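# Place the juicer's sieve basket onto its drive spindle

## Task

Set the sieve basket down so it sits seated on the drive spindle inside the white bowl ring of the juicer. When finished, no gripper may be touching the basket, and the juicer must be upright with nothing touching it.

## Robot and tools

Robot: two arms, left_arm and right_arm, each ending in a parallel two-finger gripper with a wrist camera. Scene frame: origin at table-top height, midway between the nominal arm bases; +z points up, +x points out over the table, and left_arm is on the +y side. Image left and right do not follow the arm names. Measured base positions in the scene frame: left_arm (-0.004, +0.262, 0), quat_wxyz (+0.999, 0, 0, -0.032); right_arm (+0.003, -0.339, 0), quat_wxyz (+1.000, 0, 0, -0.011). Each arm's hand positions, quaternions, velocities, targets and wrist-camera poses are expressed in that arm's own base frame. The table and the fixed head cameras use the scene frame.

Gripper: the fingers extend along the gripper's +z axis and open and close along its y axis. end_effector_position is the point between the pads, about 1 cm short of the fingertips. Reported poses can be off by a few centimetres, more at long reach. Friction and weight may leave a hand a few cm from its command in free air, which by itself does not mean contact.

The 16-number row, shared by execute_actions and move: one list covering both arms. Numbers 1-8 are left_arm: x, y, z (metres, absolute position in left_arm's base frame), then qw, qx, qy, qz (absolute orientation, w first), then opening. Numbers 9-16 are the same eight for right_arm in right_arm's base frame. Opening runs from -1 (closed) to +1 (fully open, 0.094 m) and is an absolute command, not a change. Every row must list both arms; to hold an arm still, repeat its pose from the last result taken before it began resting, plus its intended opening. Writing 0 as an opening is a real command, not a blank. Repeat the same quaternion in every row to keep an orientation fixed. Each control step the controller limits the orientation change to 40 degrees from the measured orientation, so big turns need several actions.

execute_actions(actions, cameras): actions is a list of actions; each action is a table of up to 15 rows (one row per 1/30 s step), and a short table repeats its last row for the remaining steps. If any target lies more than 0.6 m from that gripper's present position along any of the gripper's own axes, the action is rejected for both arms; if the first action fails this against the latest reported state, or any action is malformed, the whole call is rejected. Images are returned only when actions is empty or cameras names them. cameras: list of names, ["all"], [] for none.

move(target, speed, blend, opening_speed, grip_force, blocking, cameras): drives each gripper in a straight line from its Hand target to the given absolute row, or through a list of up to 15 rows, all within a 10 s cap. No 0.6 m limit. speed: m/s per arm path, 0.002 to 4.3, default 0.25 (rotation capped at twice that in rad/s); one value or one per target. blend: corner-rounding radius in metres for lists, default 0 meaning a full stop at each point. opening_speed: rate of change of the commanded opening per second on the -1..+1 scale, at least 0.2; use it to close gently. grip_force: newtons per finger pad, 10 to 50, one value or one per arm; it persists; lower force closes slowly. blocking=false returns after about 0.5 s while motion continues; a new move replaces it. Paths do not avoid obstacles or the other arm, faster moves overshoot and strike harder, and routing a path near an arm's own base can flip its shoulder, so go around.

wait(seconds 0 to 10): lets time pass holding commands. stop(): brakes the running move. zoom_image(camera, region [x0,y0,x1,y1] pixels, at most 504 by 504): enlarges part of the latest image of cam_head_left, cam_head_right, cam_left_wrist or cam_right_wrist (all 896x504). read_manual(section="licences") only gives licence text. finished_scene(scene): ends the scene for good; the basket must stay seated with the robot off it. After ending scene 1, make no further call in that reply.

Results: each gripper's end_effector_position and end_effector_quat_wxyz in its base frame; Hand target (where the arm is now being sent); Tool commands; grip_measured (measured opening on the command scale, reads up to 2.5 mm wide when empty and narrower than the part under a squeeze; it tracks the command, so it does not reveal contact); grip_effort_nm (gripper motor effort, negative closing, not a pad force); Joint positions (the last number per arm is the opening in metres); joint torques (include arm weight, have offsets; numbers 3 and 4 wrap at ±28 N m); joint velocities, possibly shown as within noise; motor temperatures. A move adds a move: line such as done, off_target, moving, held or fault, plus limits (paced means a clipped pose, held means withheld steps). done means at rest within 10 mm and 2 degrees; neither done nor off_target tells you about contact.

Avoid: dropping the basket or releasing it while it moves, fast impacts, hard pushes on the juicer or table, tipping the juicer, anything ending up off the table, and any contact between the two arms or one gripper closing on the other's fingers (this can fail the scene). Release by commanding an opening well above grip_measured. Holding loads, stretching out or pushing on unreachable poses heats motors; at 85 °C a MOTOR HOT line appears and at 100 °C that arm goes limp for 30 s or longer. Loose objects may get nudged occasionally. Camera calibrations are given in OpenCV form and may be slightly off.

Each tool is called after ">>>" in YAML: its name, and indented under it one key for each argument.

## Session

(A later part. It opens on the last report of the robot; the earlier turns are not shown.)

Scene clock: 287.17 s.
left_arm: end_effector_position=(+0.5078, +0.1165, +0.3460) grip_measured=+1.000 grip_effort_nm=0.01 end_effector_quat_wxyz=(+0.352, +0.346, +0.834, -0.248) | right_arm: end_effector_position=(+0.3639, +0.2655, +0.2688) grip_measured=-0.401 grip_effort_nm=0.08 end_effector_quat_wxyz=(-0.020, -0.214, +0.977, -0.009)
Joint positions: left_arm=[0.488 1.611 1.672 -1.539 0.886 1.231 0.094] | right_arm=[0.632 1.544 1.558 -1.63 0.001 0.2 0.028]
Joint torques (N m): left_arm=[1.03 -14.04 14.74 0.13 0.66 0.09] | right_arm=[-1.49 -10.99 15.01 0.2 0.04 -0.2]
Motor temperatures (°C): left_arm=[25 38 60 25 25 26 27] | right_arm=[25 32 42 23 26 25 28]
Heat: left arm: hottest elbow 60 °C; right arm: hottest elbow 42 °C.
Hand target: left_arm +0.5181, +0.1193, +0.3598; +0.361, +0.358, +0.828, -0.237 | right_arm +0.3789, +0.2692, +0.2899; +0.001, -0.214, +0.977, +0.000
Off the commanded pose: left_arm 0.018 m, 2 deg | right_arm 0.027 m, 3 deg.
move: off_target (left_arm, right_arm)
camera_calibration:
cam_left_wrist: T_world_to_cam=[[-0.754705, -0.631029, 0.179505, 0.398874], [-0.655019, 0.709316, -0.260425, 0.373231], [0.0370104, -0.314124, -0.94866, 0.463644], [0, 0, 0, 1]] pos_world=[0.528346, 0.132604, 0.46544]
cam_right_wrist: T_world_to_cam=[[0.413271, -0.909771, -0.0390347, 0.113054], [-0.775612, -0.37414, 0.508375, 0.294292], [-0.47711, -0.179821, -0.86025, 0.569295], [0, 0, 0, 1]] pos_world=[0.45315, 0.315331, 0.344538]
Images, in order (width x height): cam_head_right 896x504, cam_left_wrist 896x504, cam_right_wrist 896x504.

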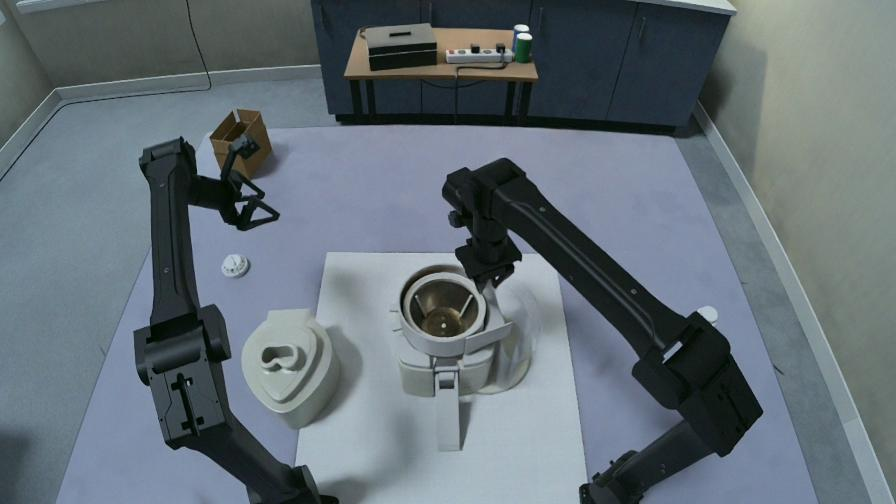

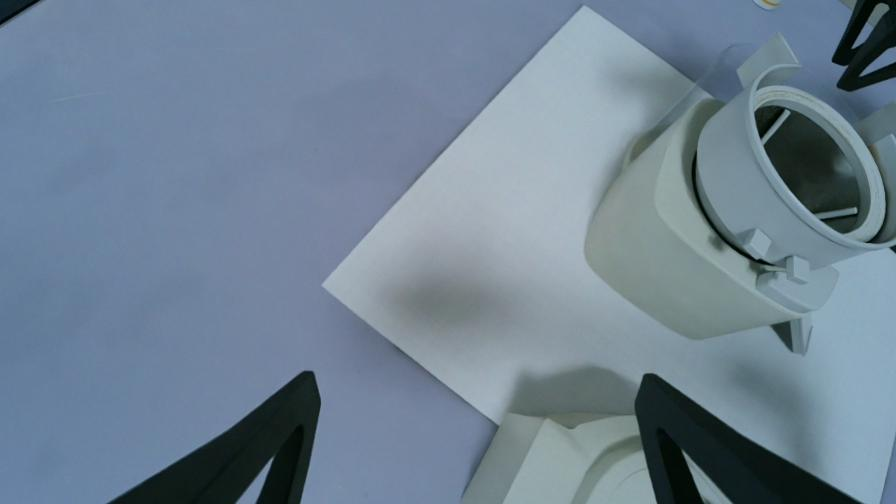

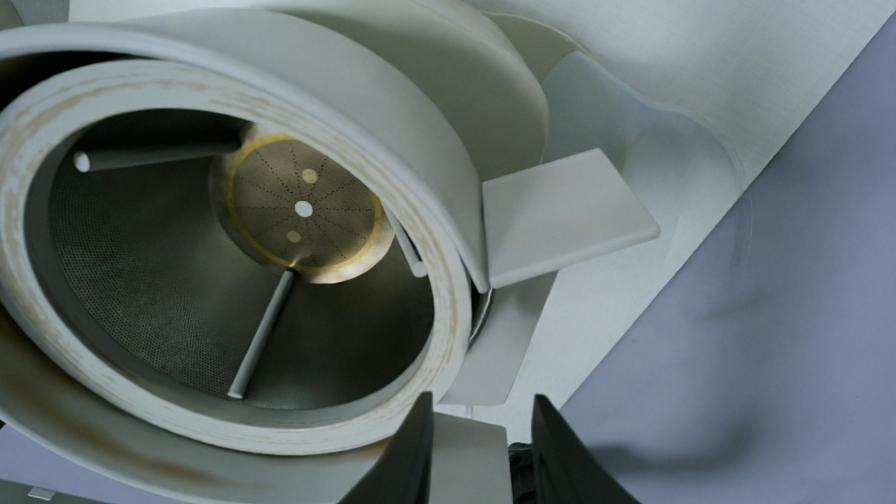

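>>> move:
  target:
    - [0.519,0.1196,0.36,0.361,0.358,0.828,-0.237,1,0.380,0.280,0.29,0,-0.214,0.977,0,-0.2]
    - [0.519,0.1196,0.36,0.361,0.358,0.828,-0.237,1,0.377,0.280,0.255,0,-0.214,0.977,0,-0.2]
  speed: 0.1
  blend: 0.01
  opening_speed: 1
  cameras: ["cam_right_wrist","cam_left_wrist"]

>>> zoom_image:
  camera: "cam_left_wrist"
  region: [656, 0, 896, 280]

Scene clock: 301.73 s.
left_arm: end_effector_position=(+0.5078, +0.1165, +0.3460) grip_measured=+1.000 grip_effort_nm=0.01 end_effector_quat_wxyz=(+0.352, +0.346, +0.834, -0.248) | right_arm: end_effector_position=(+0.3776, +0.2756, +0.2615) grip_measured=-0.202 grip_effort_nm=0.10 end_effector_quat_wxyz=(+0.001, -0.214, +0.977, +0.000)
Joint positions: left_arm=[0.488 1.611 1.672 -1.539 0.886 1.231 0.094] | right_arm=[0.632 1.559 1.557 -1.568 0.001 0.199 0.037]
Joint torques (N m): left_arm=[1.26 -12.92 14.56 0.17 0.65 0.08] | right_arm=[0.32 -11.28 8.66 1.25 0.04 0.04]
Motor temperatures (°C): left_arm=[25 38 60 25 26 26 27] | right_arm=[25 32 47 23 26 25 27]
Heat: left arm: hottest elbow 60 °C; right arm: hottest elbow 47 °C.
Hand target: left_arm +0.5181, +0.1193, +0.3598; +0.361, +0.358, +0.828, -0.237 | right_arm +0.3769, +0.2799, +0.2551; +0.000, -0.214, +0.977, +0.000
Off the commanded pose: left_arm 0.018 m, 2 deg | right_arm 0.008 m, 0 deg.
move: off_target (left_arm); blend cut to 0.0054 m at target 1
camera_calibration:
cam_left_wrist: T_world_to_cam=[[-0.754705, -0.631029, 0.179505, 0.398874], [-0.655019, 0.709316, -0.260425, 0.373231], [0.0370104, -0.314124, -0.94866, 0.463644], [0, 0, 0, 1]] pos_world=[0.528346, 0.132604, 0.46544]
cam_right_wrist: T_world_to_cam=[[0.415306, -0.908395, -0.0483633, 0.117602], [-0.793465, -0.387737, 0.46912, 0.333202], [-0.444899, -0.156454, -0.881809, 0.55846], [0, 0, 0, 1]] pos_world=[0.464001, 0.323397, 0.341831]
Images, in order (width x height): cam_left_wrist 896x504, cam_right_wrist 896x504.

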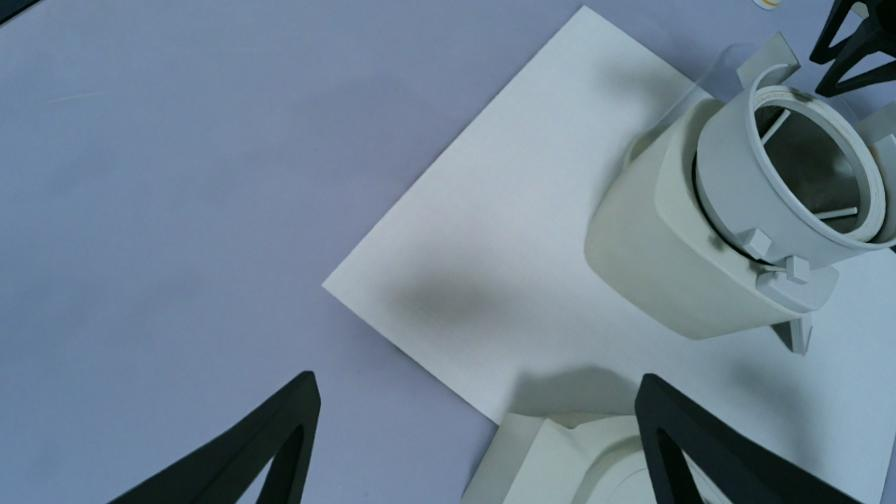

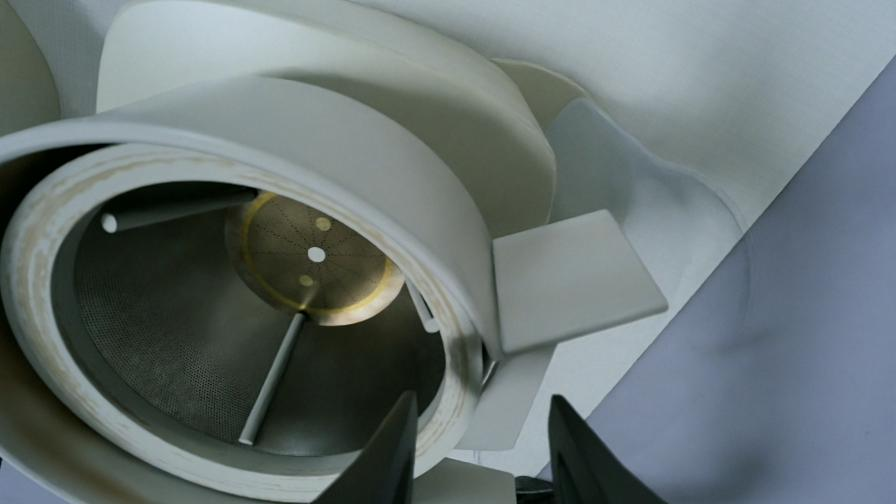

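Scaled by 1.800 from the camera's 896x504 image, which has a finer 1280x720 frame.

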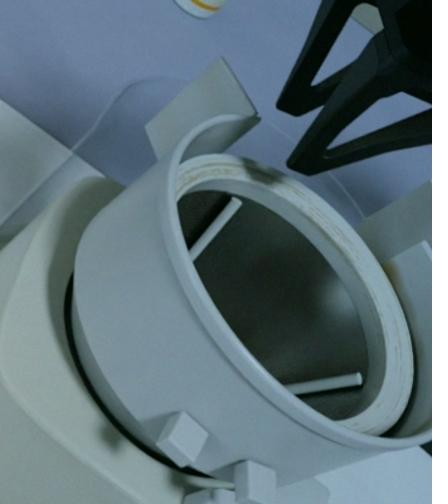

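>>> move:
  target:
    - [0.519,0.1196,0.36,0.361,0.358,0.828,-0.237,1,0.371,0.287,0.255,0,-0.195,0.981,0,-0.2]
    - [0.519,0.1196,0.36,0.361,0.358,0.828,-0.237,1,0.370,0.287,0.228,0,-0.195,0.981,0,-0.2]
  speed: 0.07
  blend: 0.002
  cameras: ["cam_right_wrist","cam_head_right"]

Scene clock: 309.13 s.
left_arm: end_effector_position=(+0.5078, +0.1165, +0.3460) grip_measured=+1.000 grip_effort_nm=0.01 end_effector_quat_wxyz=(+0.352, +0.346, +0.834, -0.248) | right_arm: end_effector_position=(+0.3721, +0.2817, +0.2347) grip_measured=-0.202 grip_effort_nm=0.10 end_effector_quat_wxyz=(+0.001, -0.195, +0.981, +0.000)
Joint positions: left_arm=[0.488 1.611 1.672 -1.539 0.886 1.231 0.094] | right_arm=[0.649 1.559 1.487 -1.497 0.001 0.257 0.037]
Joint torques (N m): left_arm=[1.14 -13.8 14.82 0.32 0.6 0.1] | right_arm=[0.44 -11.46 8.54 1.32 0.03 0.06]
Motor temperatures (°C): left_arm=[25 38 60 25 26 26 27] | right_arm=[25 31 46 23 26 25 27]
Heat: left arm: hottest elbow 60 °C; right arm: hottest elbow 46 °C.
Hand target: left_arm +0.5181, +0.1193, +0.3598; +0.361, +0.358, +0.828, -0.237 | right_arm +0.3699, +0.2870, +0.2281; +0.000, -0.195, +0.981, +0.000
Off the commanded pose: left_arm 0.018 m, 2 deg | right_arm 0.009 m, 0 deg.
move: off_target (left_arm)
camera_calibration:
cam_right_wrist: T_world_to_cam=[[0.378919, -0.924151, -0.0486458, 0.142155], [-0.808523, -0.356167, 0.46844, 0.340696], [-0.450235, -0.13817, -0.882155, 0.530194], [0, 0, 0, 1]] pos_world=[0.460307, 0.325974, 0.315033]
Images, in order (width x height): cam_head_right 896x504, cam_right_wrist 896x504.

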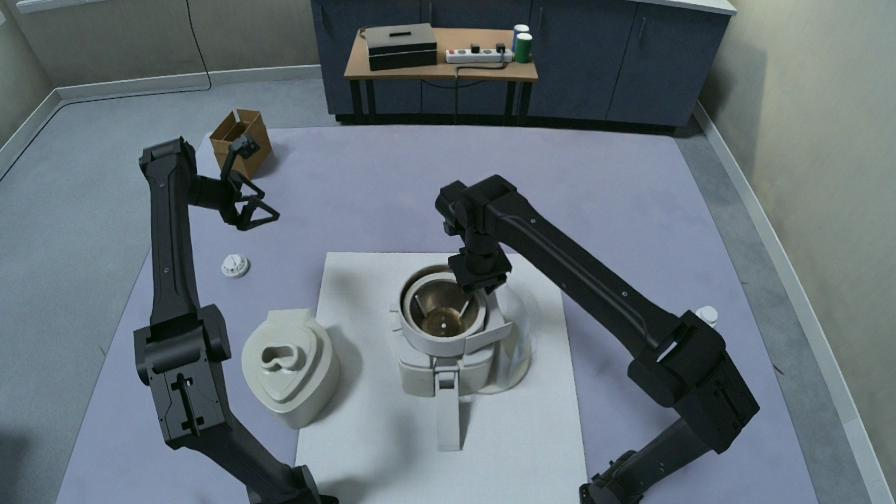

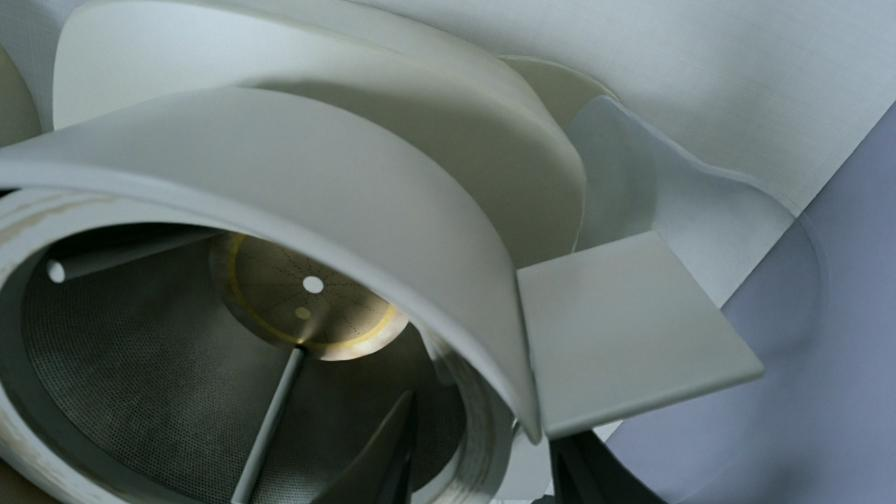

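>>> move:
  target:
    - [0.519,0.1196,0.36,0.361,0.358,0.828,-0.237,1,0.370,0.285,0.224,0,-0.195,0.981,0,-1]
  speed: 0.07
  opening_speed: 0.5

>>> move:
  target:
    - [0.519,0.1196,0.36,0.361,0.358,0.828,-0.237,1,0.359,0.276,0.210,0,-0.1,0.995,0,-1]
    - [0.519,0.1196,0.36,0.361,0.358,0.828,-0.237,1,0.347,0.274,0.210,0,0,1,0,-1]
  speed: 0.05
  blend: 0.003
  cameras: ["cam_head_right"]

>>> zoom_image:
  camera: "cam_head_right"
  region: [385, 240, 505, 370]

Scene clock: 315.90 s.
left_arm: end_effector_position=(+0.5078, +0.1165, +0.3460) grip_measured=+1.000 grip_effort_nm=0.01 end_effector_quat_wxyz=(+0.352, +0.346, +0.834, -0.248) | right_arm: end_effector_position=(+0.3714, +0.2812, +0.2299) grip_measured=-0.764 grip_effort_nm=-1.03 end_effector_quat_wxyz=(+0.000, -0.195, +0.981, +0.000)
Joint positions: left_arm=[0.488 1.611 1.672 -1.539 0.886 1.231 0.094] | right_arm=[0.649 1.559 1.475 -1.486 0.001 0.257 0.011]
Joint torques (N m): left_arm=[1.44 -13.92 14.61 0.08 0.63 0.09] | right_arm=[0.62 -11.4 8.65 1.44 -0.01 0.01]
Motor temperatures (°C): left_arm=[25 38 60 25 26 26 27] | right_arm=[25 31 45 23 26 25 27]
Heat: left arm: hottest elbow 60 °C; right arm: hottest elbow 45 °C.
Hand target: left_arm +0.5181, +0.1193, +0.3598; +0.361, +0.358, +0.828, -0.237 | right_arm +0.3699, +0.2850, +0.2242; +0.000, -0.195, +0.981, +0.000
Off the commanded pose: left_arm 0.018 m, 2 deg | right_arm 0.007 m, 0 deg.
move: off_target (left_arm)

Scene clock: 320.43 s.
left_arm: end_effector_position=(+0.5078, +0.1165, +0.3460) grip_measured=+1.000 grip_effort_nm=0.01 end_effector_quat_wxyz=(+0.352, +0.346, +0.834, -0.248) | right_arm: end_effector_position=(+0.3465, +0.2718, +0.2274) grip_measured=-0.764 grip_effort_nm=-1.03 end_effector_quat_wxyz=(+0.004, -0.011, +1.000, +0.007)
Joint positions: left_arm=[0.488 1.611 1.672 -1.539 0.886 1.231 0.094] | right_arm=[0.663 1.484 1.383 -1.455 -0.007 0.641 0.011]
Joint torques (N m): left_arm=[1.38 -13.68 14.67 0.2 0.66 0.11] | right_arm=[0.21 -9.58 7.31 1.91 0.39 0.23]
Motor temperatures (°C): left_arm=[25 38 61 25 26 26 27] | right_arm=[25 31 45 23 26 25 27]
Heat: left arm: hottest elbow 61 °C; right arm: hottest elbow 45 °C.
Hand target: left_arm +0.5181, +0.1193, +0.3598; +0.361, +0.358, +0.828, -0.237 | right_arm +0.3466, +0.2736, +0.2103; +0.000, +0.000, +1.000, +0.000
Off the commanded pose: left_arm 0.018 m, 2 deg | right_arm 0.018 m, 2 deg.
move: off_target (left_arm, right_arm)
Images, in order (width x height): cam_head_right 896x504.

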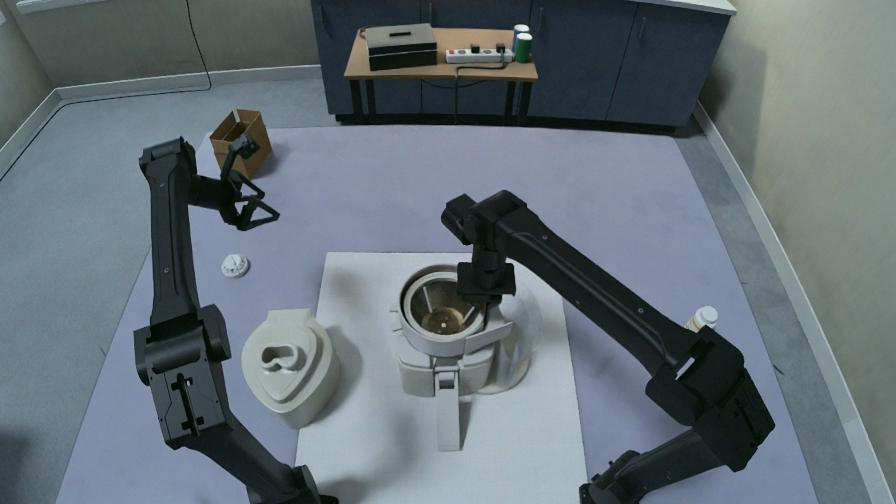

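Scaled by 3.877 from the camera's 896x504 image, which has a finer 1280x720 frame.

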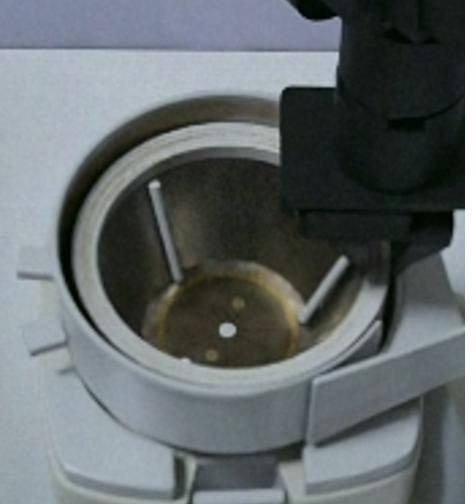

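>>> move:
  target:
    - [0.519,0.1196,0.36,0.361,0.358,0.828,-0.237,1,0.333,0.275,0.206,0,0.1,0.995,0,-1]
    - [0.519,0.1196,0.36,0.361,0.358,0.828,-0.237,1,0.321,0.279,0.206,0,0.19,0.982,0,-1]
  speed: 0.04
  blend: 0.003
  cameras: ["cam_head_right"]

>>> zoom_image:
  camera: "cam_head_right"
  region: [385, 240, 505, 370]

Scene clock: 329.90 s.
left_arm: end_effector_position=(+0.5078, +0.1165, +0.3460) grip_measured=+1.000 grip_effort_nm=0.01 end_effector_quat_wxyz=(+0.352, +0.346, +0.834, -0.248) | right_arm: end_effector_position=(+0.3192, +0.2763, +0.2268) grip_measured=-0.764 grip_effort_nm=-1.03 end_effector_quat_wxyz=(+0.003, +0.178, +0.984, +0.010)
Joint positions: left_arm=[0.488 1.611 1.672 -1.539 0.886 1.231 0.094] | right_arm=[0.711 1.434 1.328 -1.445 -0.008 1.069 0.011]
Joint torques (N m): left_arm=[0.97 -13.63 14.72 0.35 0.61 0.1] | right_arm=[0.15 -8.12 7.21 2.06 0.38 0.25]
Motor temperatures (°C): left_arm=[25 39 61 25 26 26 27] | right_arm=[25 31 43 23 26 25 28]
Heat: left arm: hottest elbow 61 °C; right arm: hottest elbow 43 °C.
Hand target: left_arm +0.5181, +0.1193, +0.3598; +0.361, +0.358, +0.828, -0.237 | right_arm +0.3203, +0.2785, +0.2064; +0.000, +0.190, +0.982, +0.000
Off the commanded pose: left_arm 0.018 m, 2 deg | right_arm 0.021 m, 2 deg.
move: off_target (left_arm, right_arm)
Images, in order (width x height): cam_head_right 896x504.

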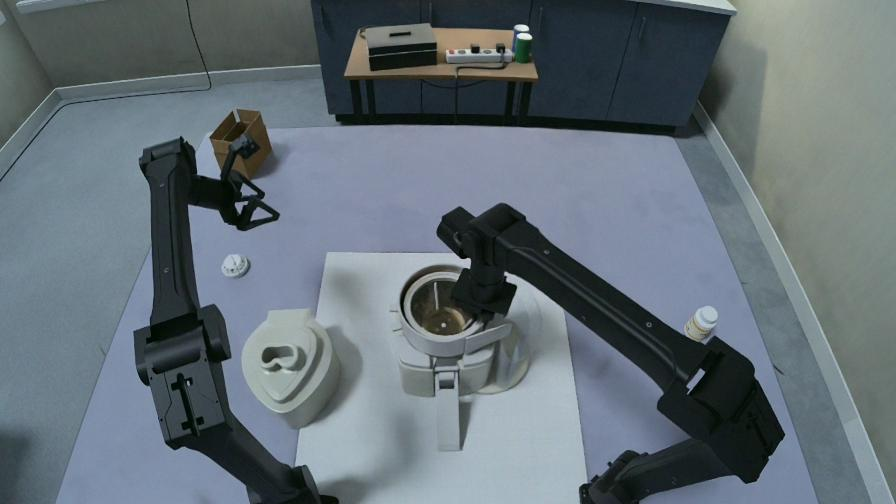

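Scaled by 3.877 from the camera's 896x504 image, which has a finer 1280x720 frame.

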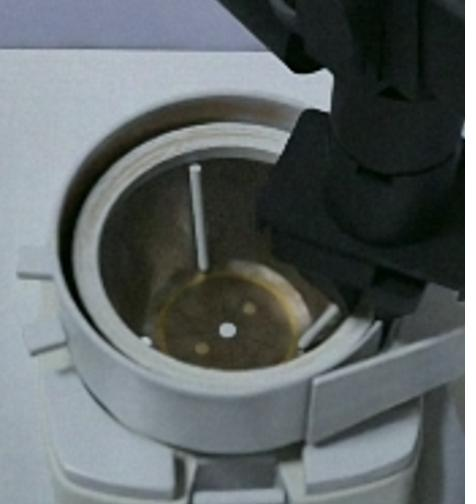

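>>> move:
  target:
    - [0.519,0.1196,0.36,0.361,0.358,0.828,-0.237,1,0.3192,0.2763,0.222,0,0.178,0.984,0,-1]
    - [0.519,0.1196,0.36,0.361,0.358,0.828,-0.237,1,0.3192,0.2763,0.226,0.003,0.178,0.984,0.01,-0.4]
    - [0.519,0.1196,0.36,0.361,0.358,0.828,-0.237,1,0.325,0.275,0.30,0,0.08,0.9968,0,-0.4]
    - [0.519,0.1196,0.36,0.361,0.358,0.828,-0.237,1,0.35,0.265,0.37,0.1305,0,0.9914,0,-0.4]
    - [0.519,0.1196,0.36,0.361,0.358,0.828,-0.237,1,0.38,0.12,0.34,0.1305,0,0.9914,0,-0.4]
  speed: [0.1,0.1,0.1,0.15,0.25]
  blend: [0,0,0.01,0.02,0]
  opening_speed: 0.6
  cameras: ["cam_head_right"]

>>> zoom_image:
  camera: "cam_head_right"
  region: [385, 240, 505, 370]

Scene clock: 346.93 s.
left_arm: end_effector_position=(+0.5078, +0.1165, +0.3460) grip_measured=+1.000 grip_effort_nm=0.01 end_effector_quat_wxyz=(+0.352, +0.346, +0.834, -0.248) | right_arm: end_effector_position=(+0.3795, +0.1233, +0.3382) grip_measured=-0.402 grip_effort_nm=0.09 end_effector_quat_wxyz=(+0.121, +0.001, +0.993, -0.004)
Joint positions: left_arm=[0.488 1.611 1.672 -1.539 0.886 1.231 0.094] | right_arm=[0.355 1.252 1.43 -1.523 0.091 0.347 0.028]
Joint torques (N m): left_arm=[1.03 -13.39 14.63 0.2 0.62 0.1] | right_arm=[-1.55 -8.59 9.09 1.91 0.03 -0.22]
Motor temperatures (°C): left_arm=[25 39 61 25 26 26 27] | right_arm=[25 31 43 23 26 25 28]
Heat: left arm: hottest elbow 61 °C; right arm: hottest elbow 43 °C.
Hand target: left_arm +0.5181, +0.1193, +0.3598; +0.361, +0.358, +0.828, -0.237 | right_arm +0.3799, +0.1200, +0.3401; +0.130, +0.000, +0.991, +0.000
Off the commanded pose: left_arm 0.018 m, 2 deg | right_arm 0.004 m, 1 deg.
move: off_target (left_arm)
Images, in order (width x height): cam_head_right 896x504.

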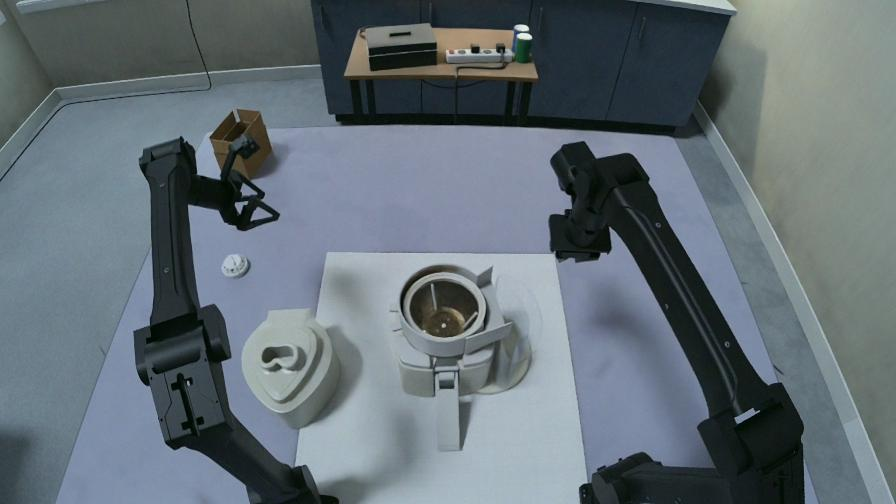

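Scaled by 3.877 from the camera's 896x504 image, which has a finer 1280x720 frame.

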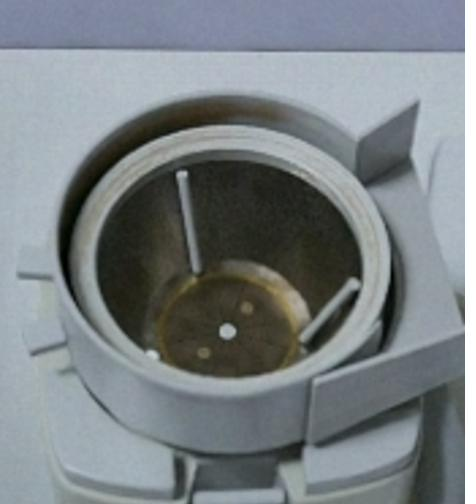

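Level, concentric, deep in the ring. Finish.

>>> finished_scene:
  scene: 3

The scene is finished: the task was done.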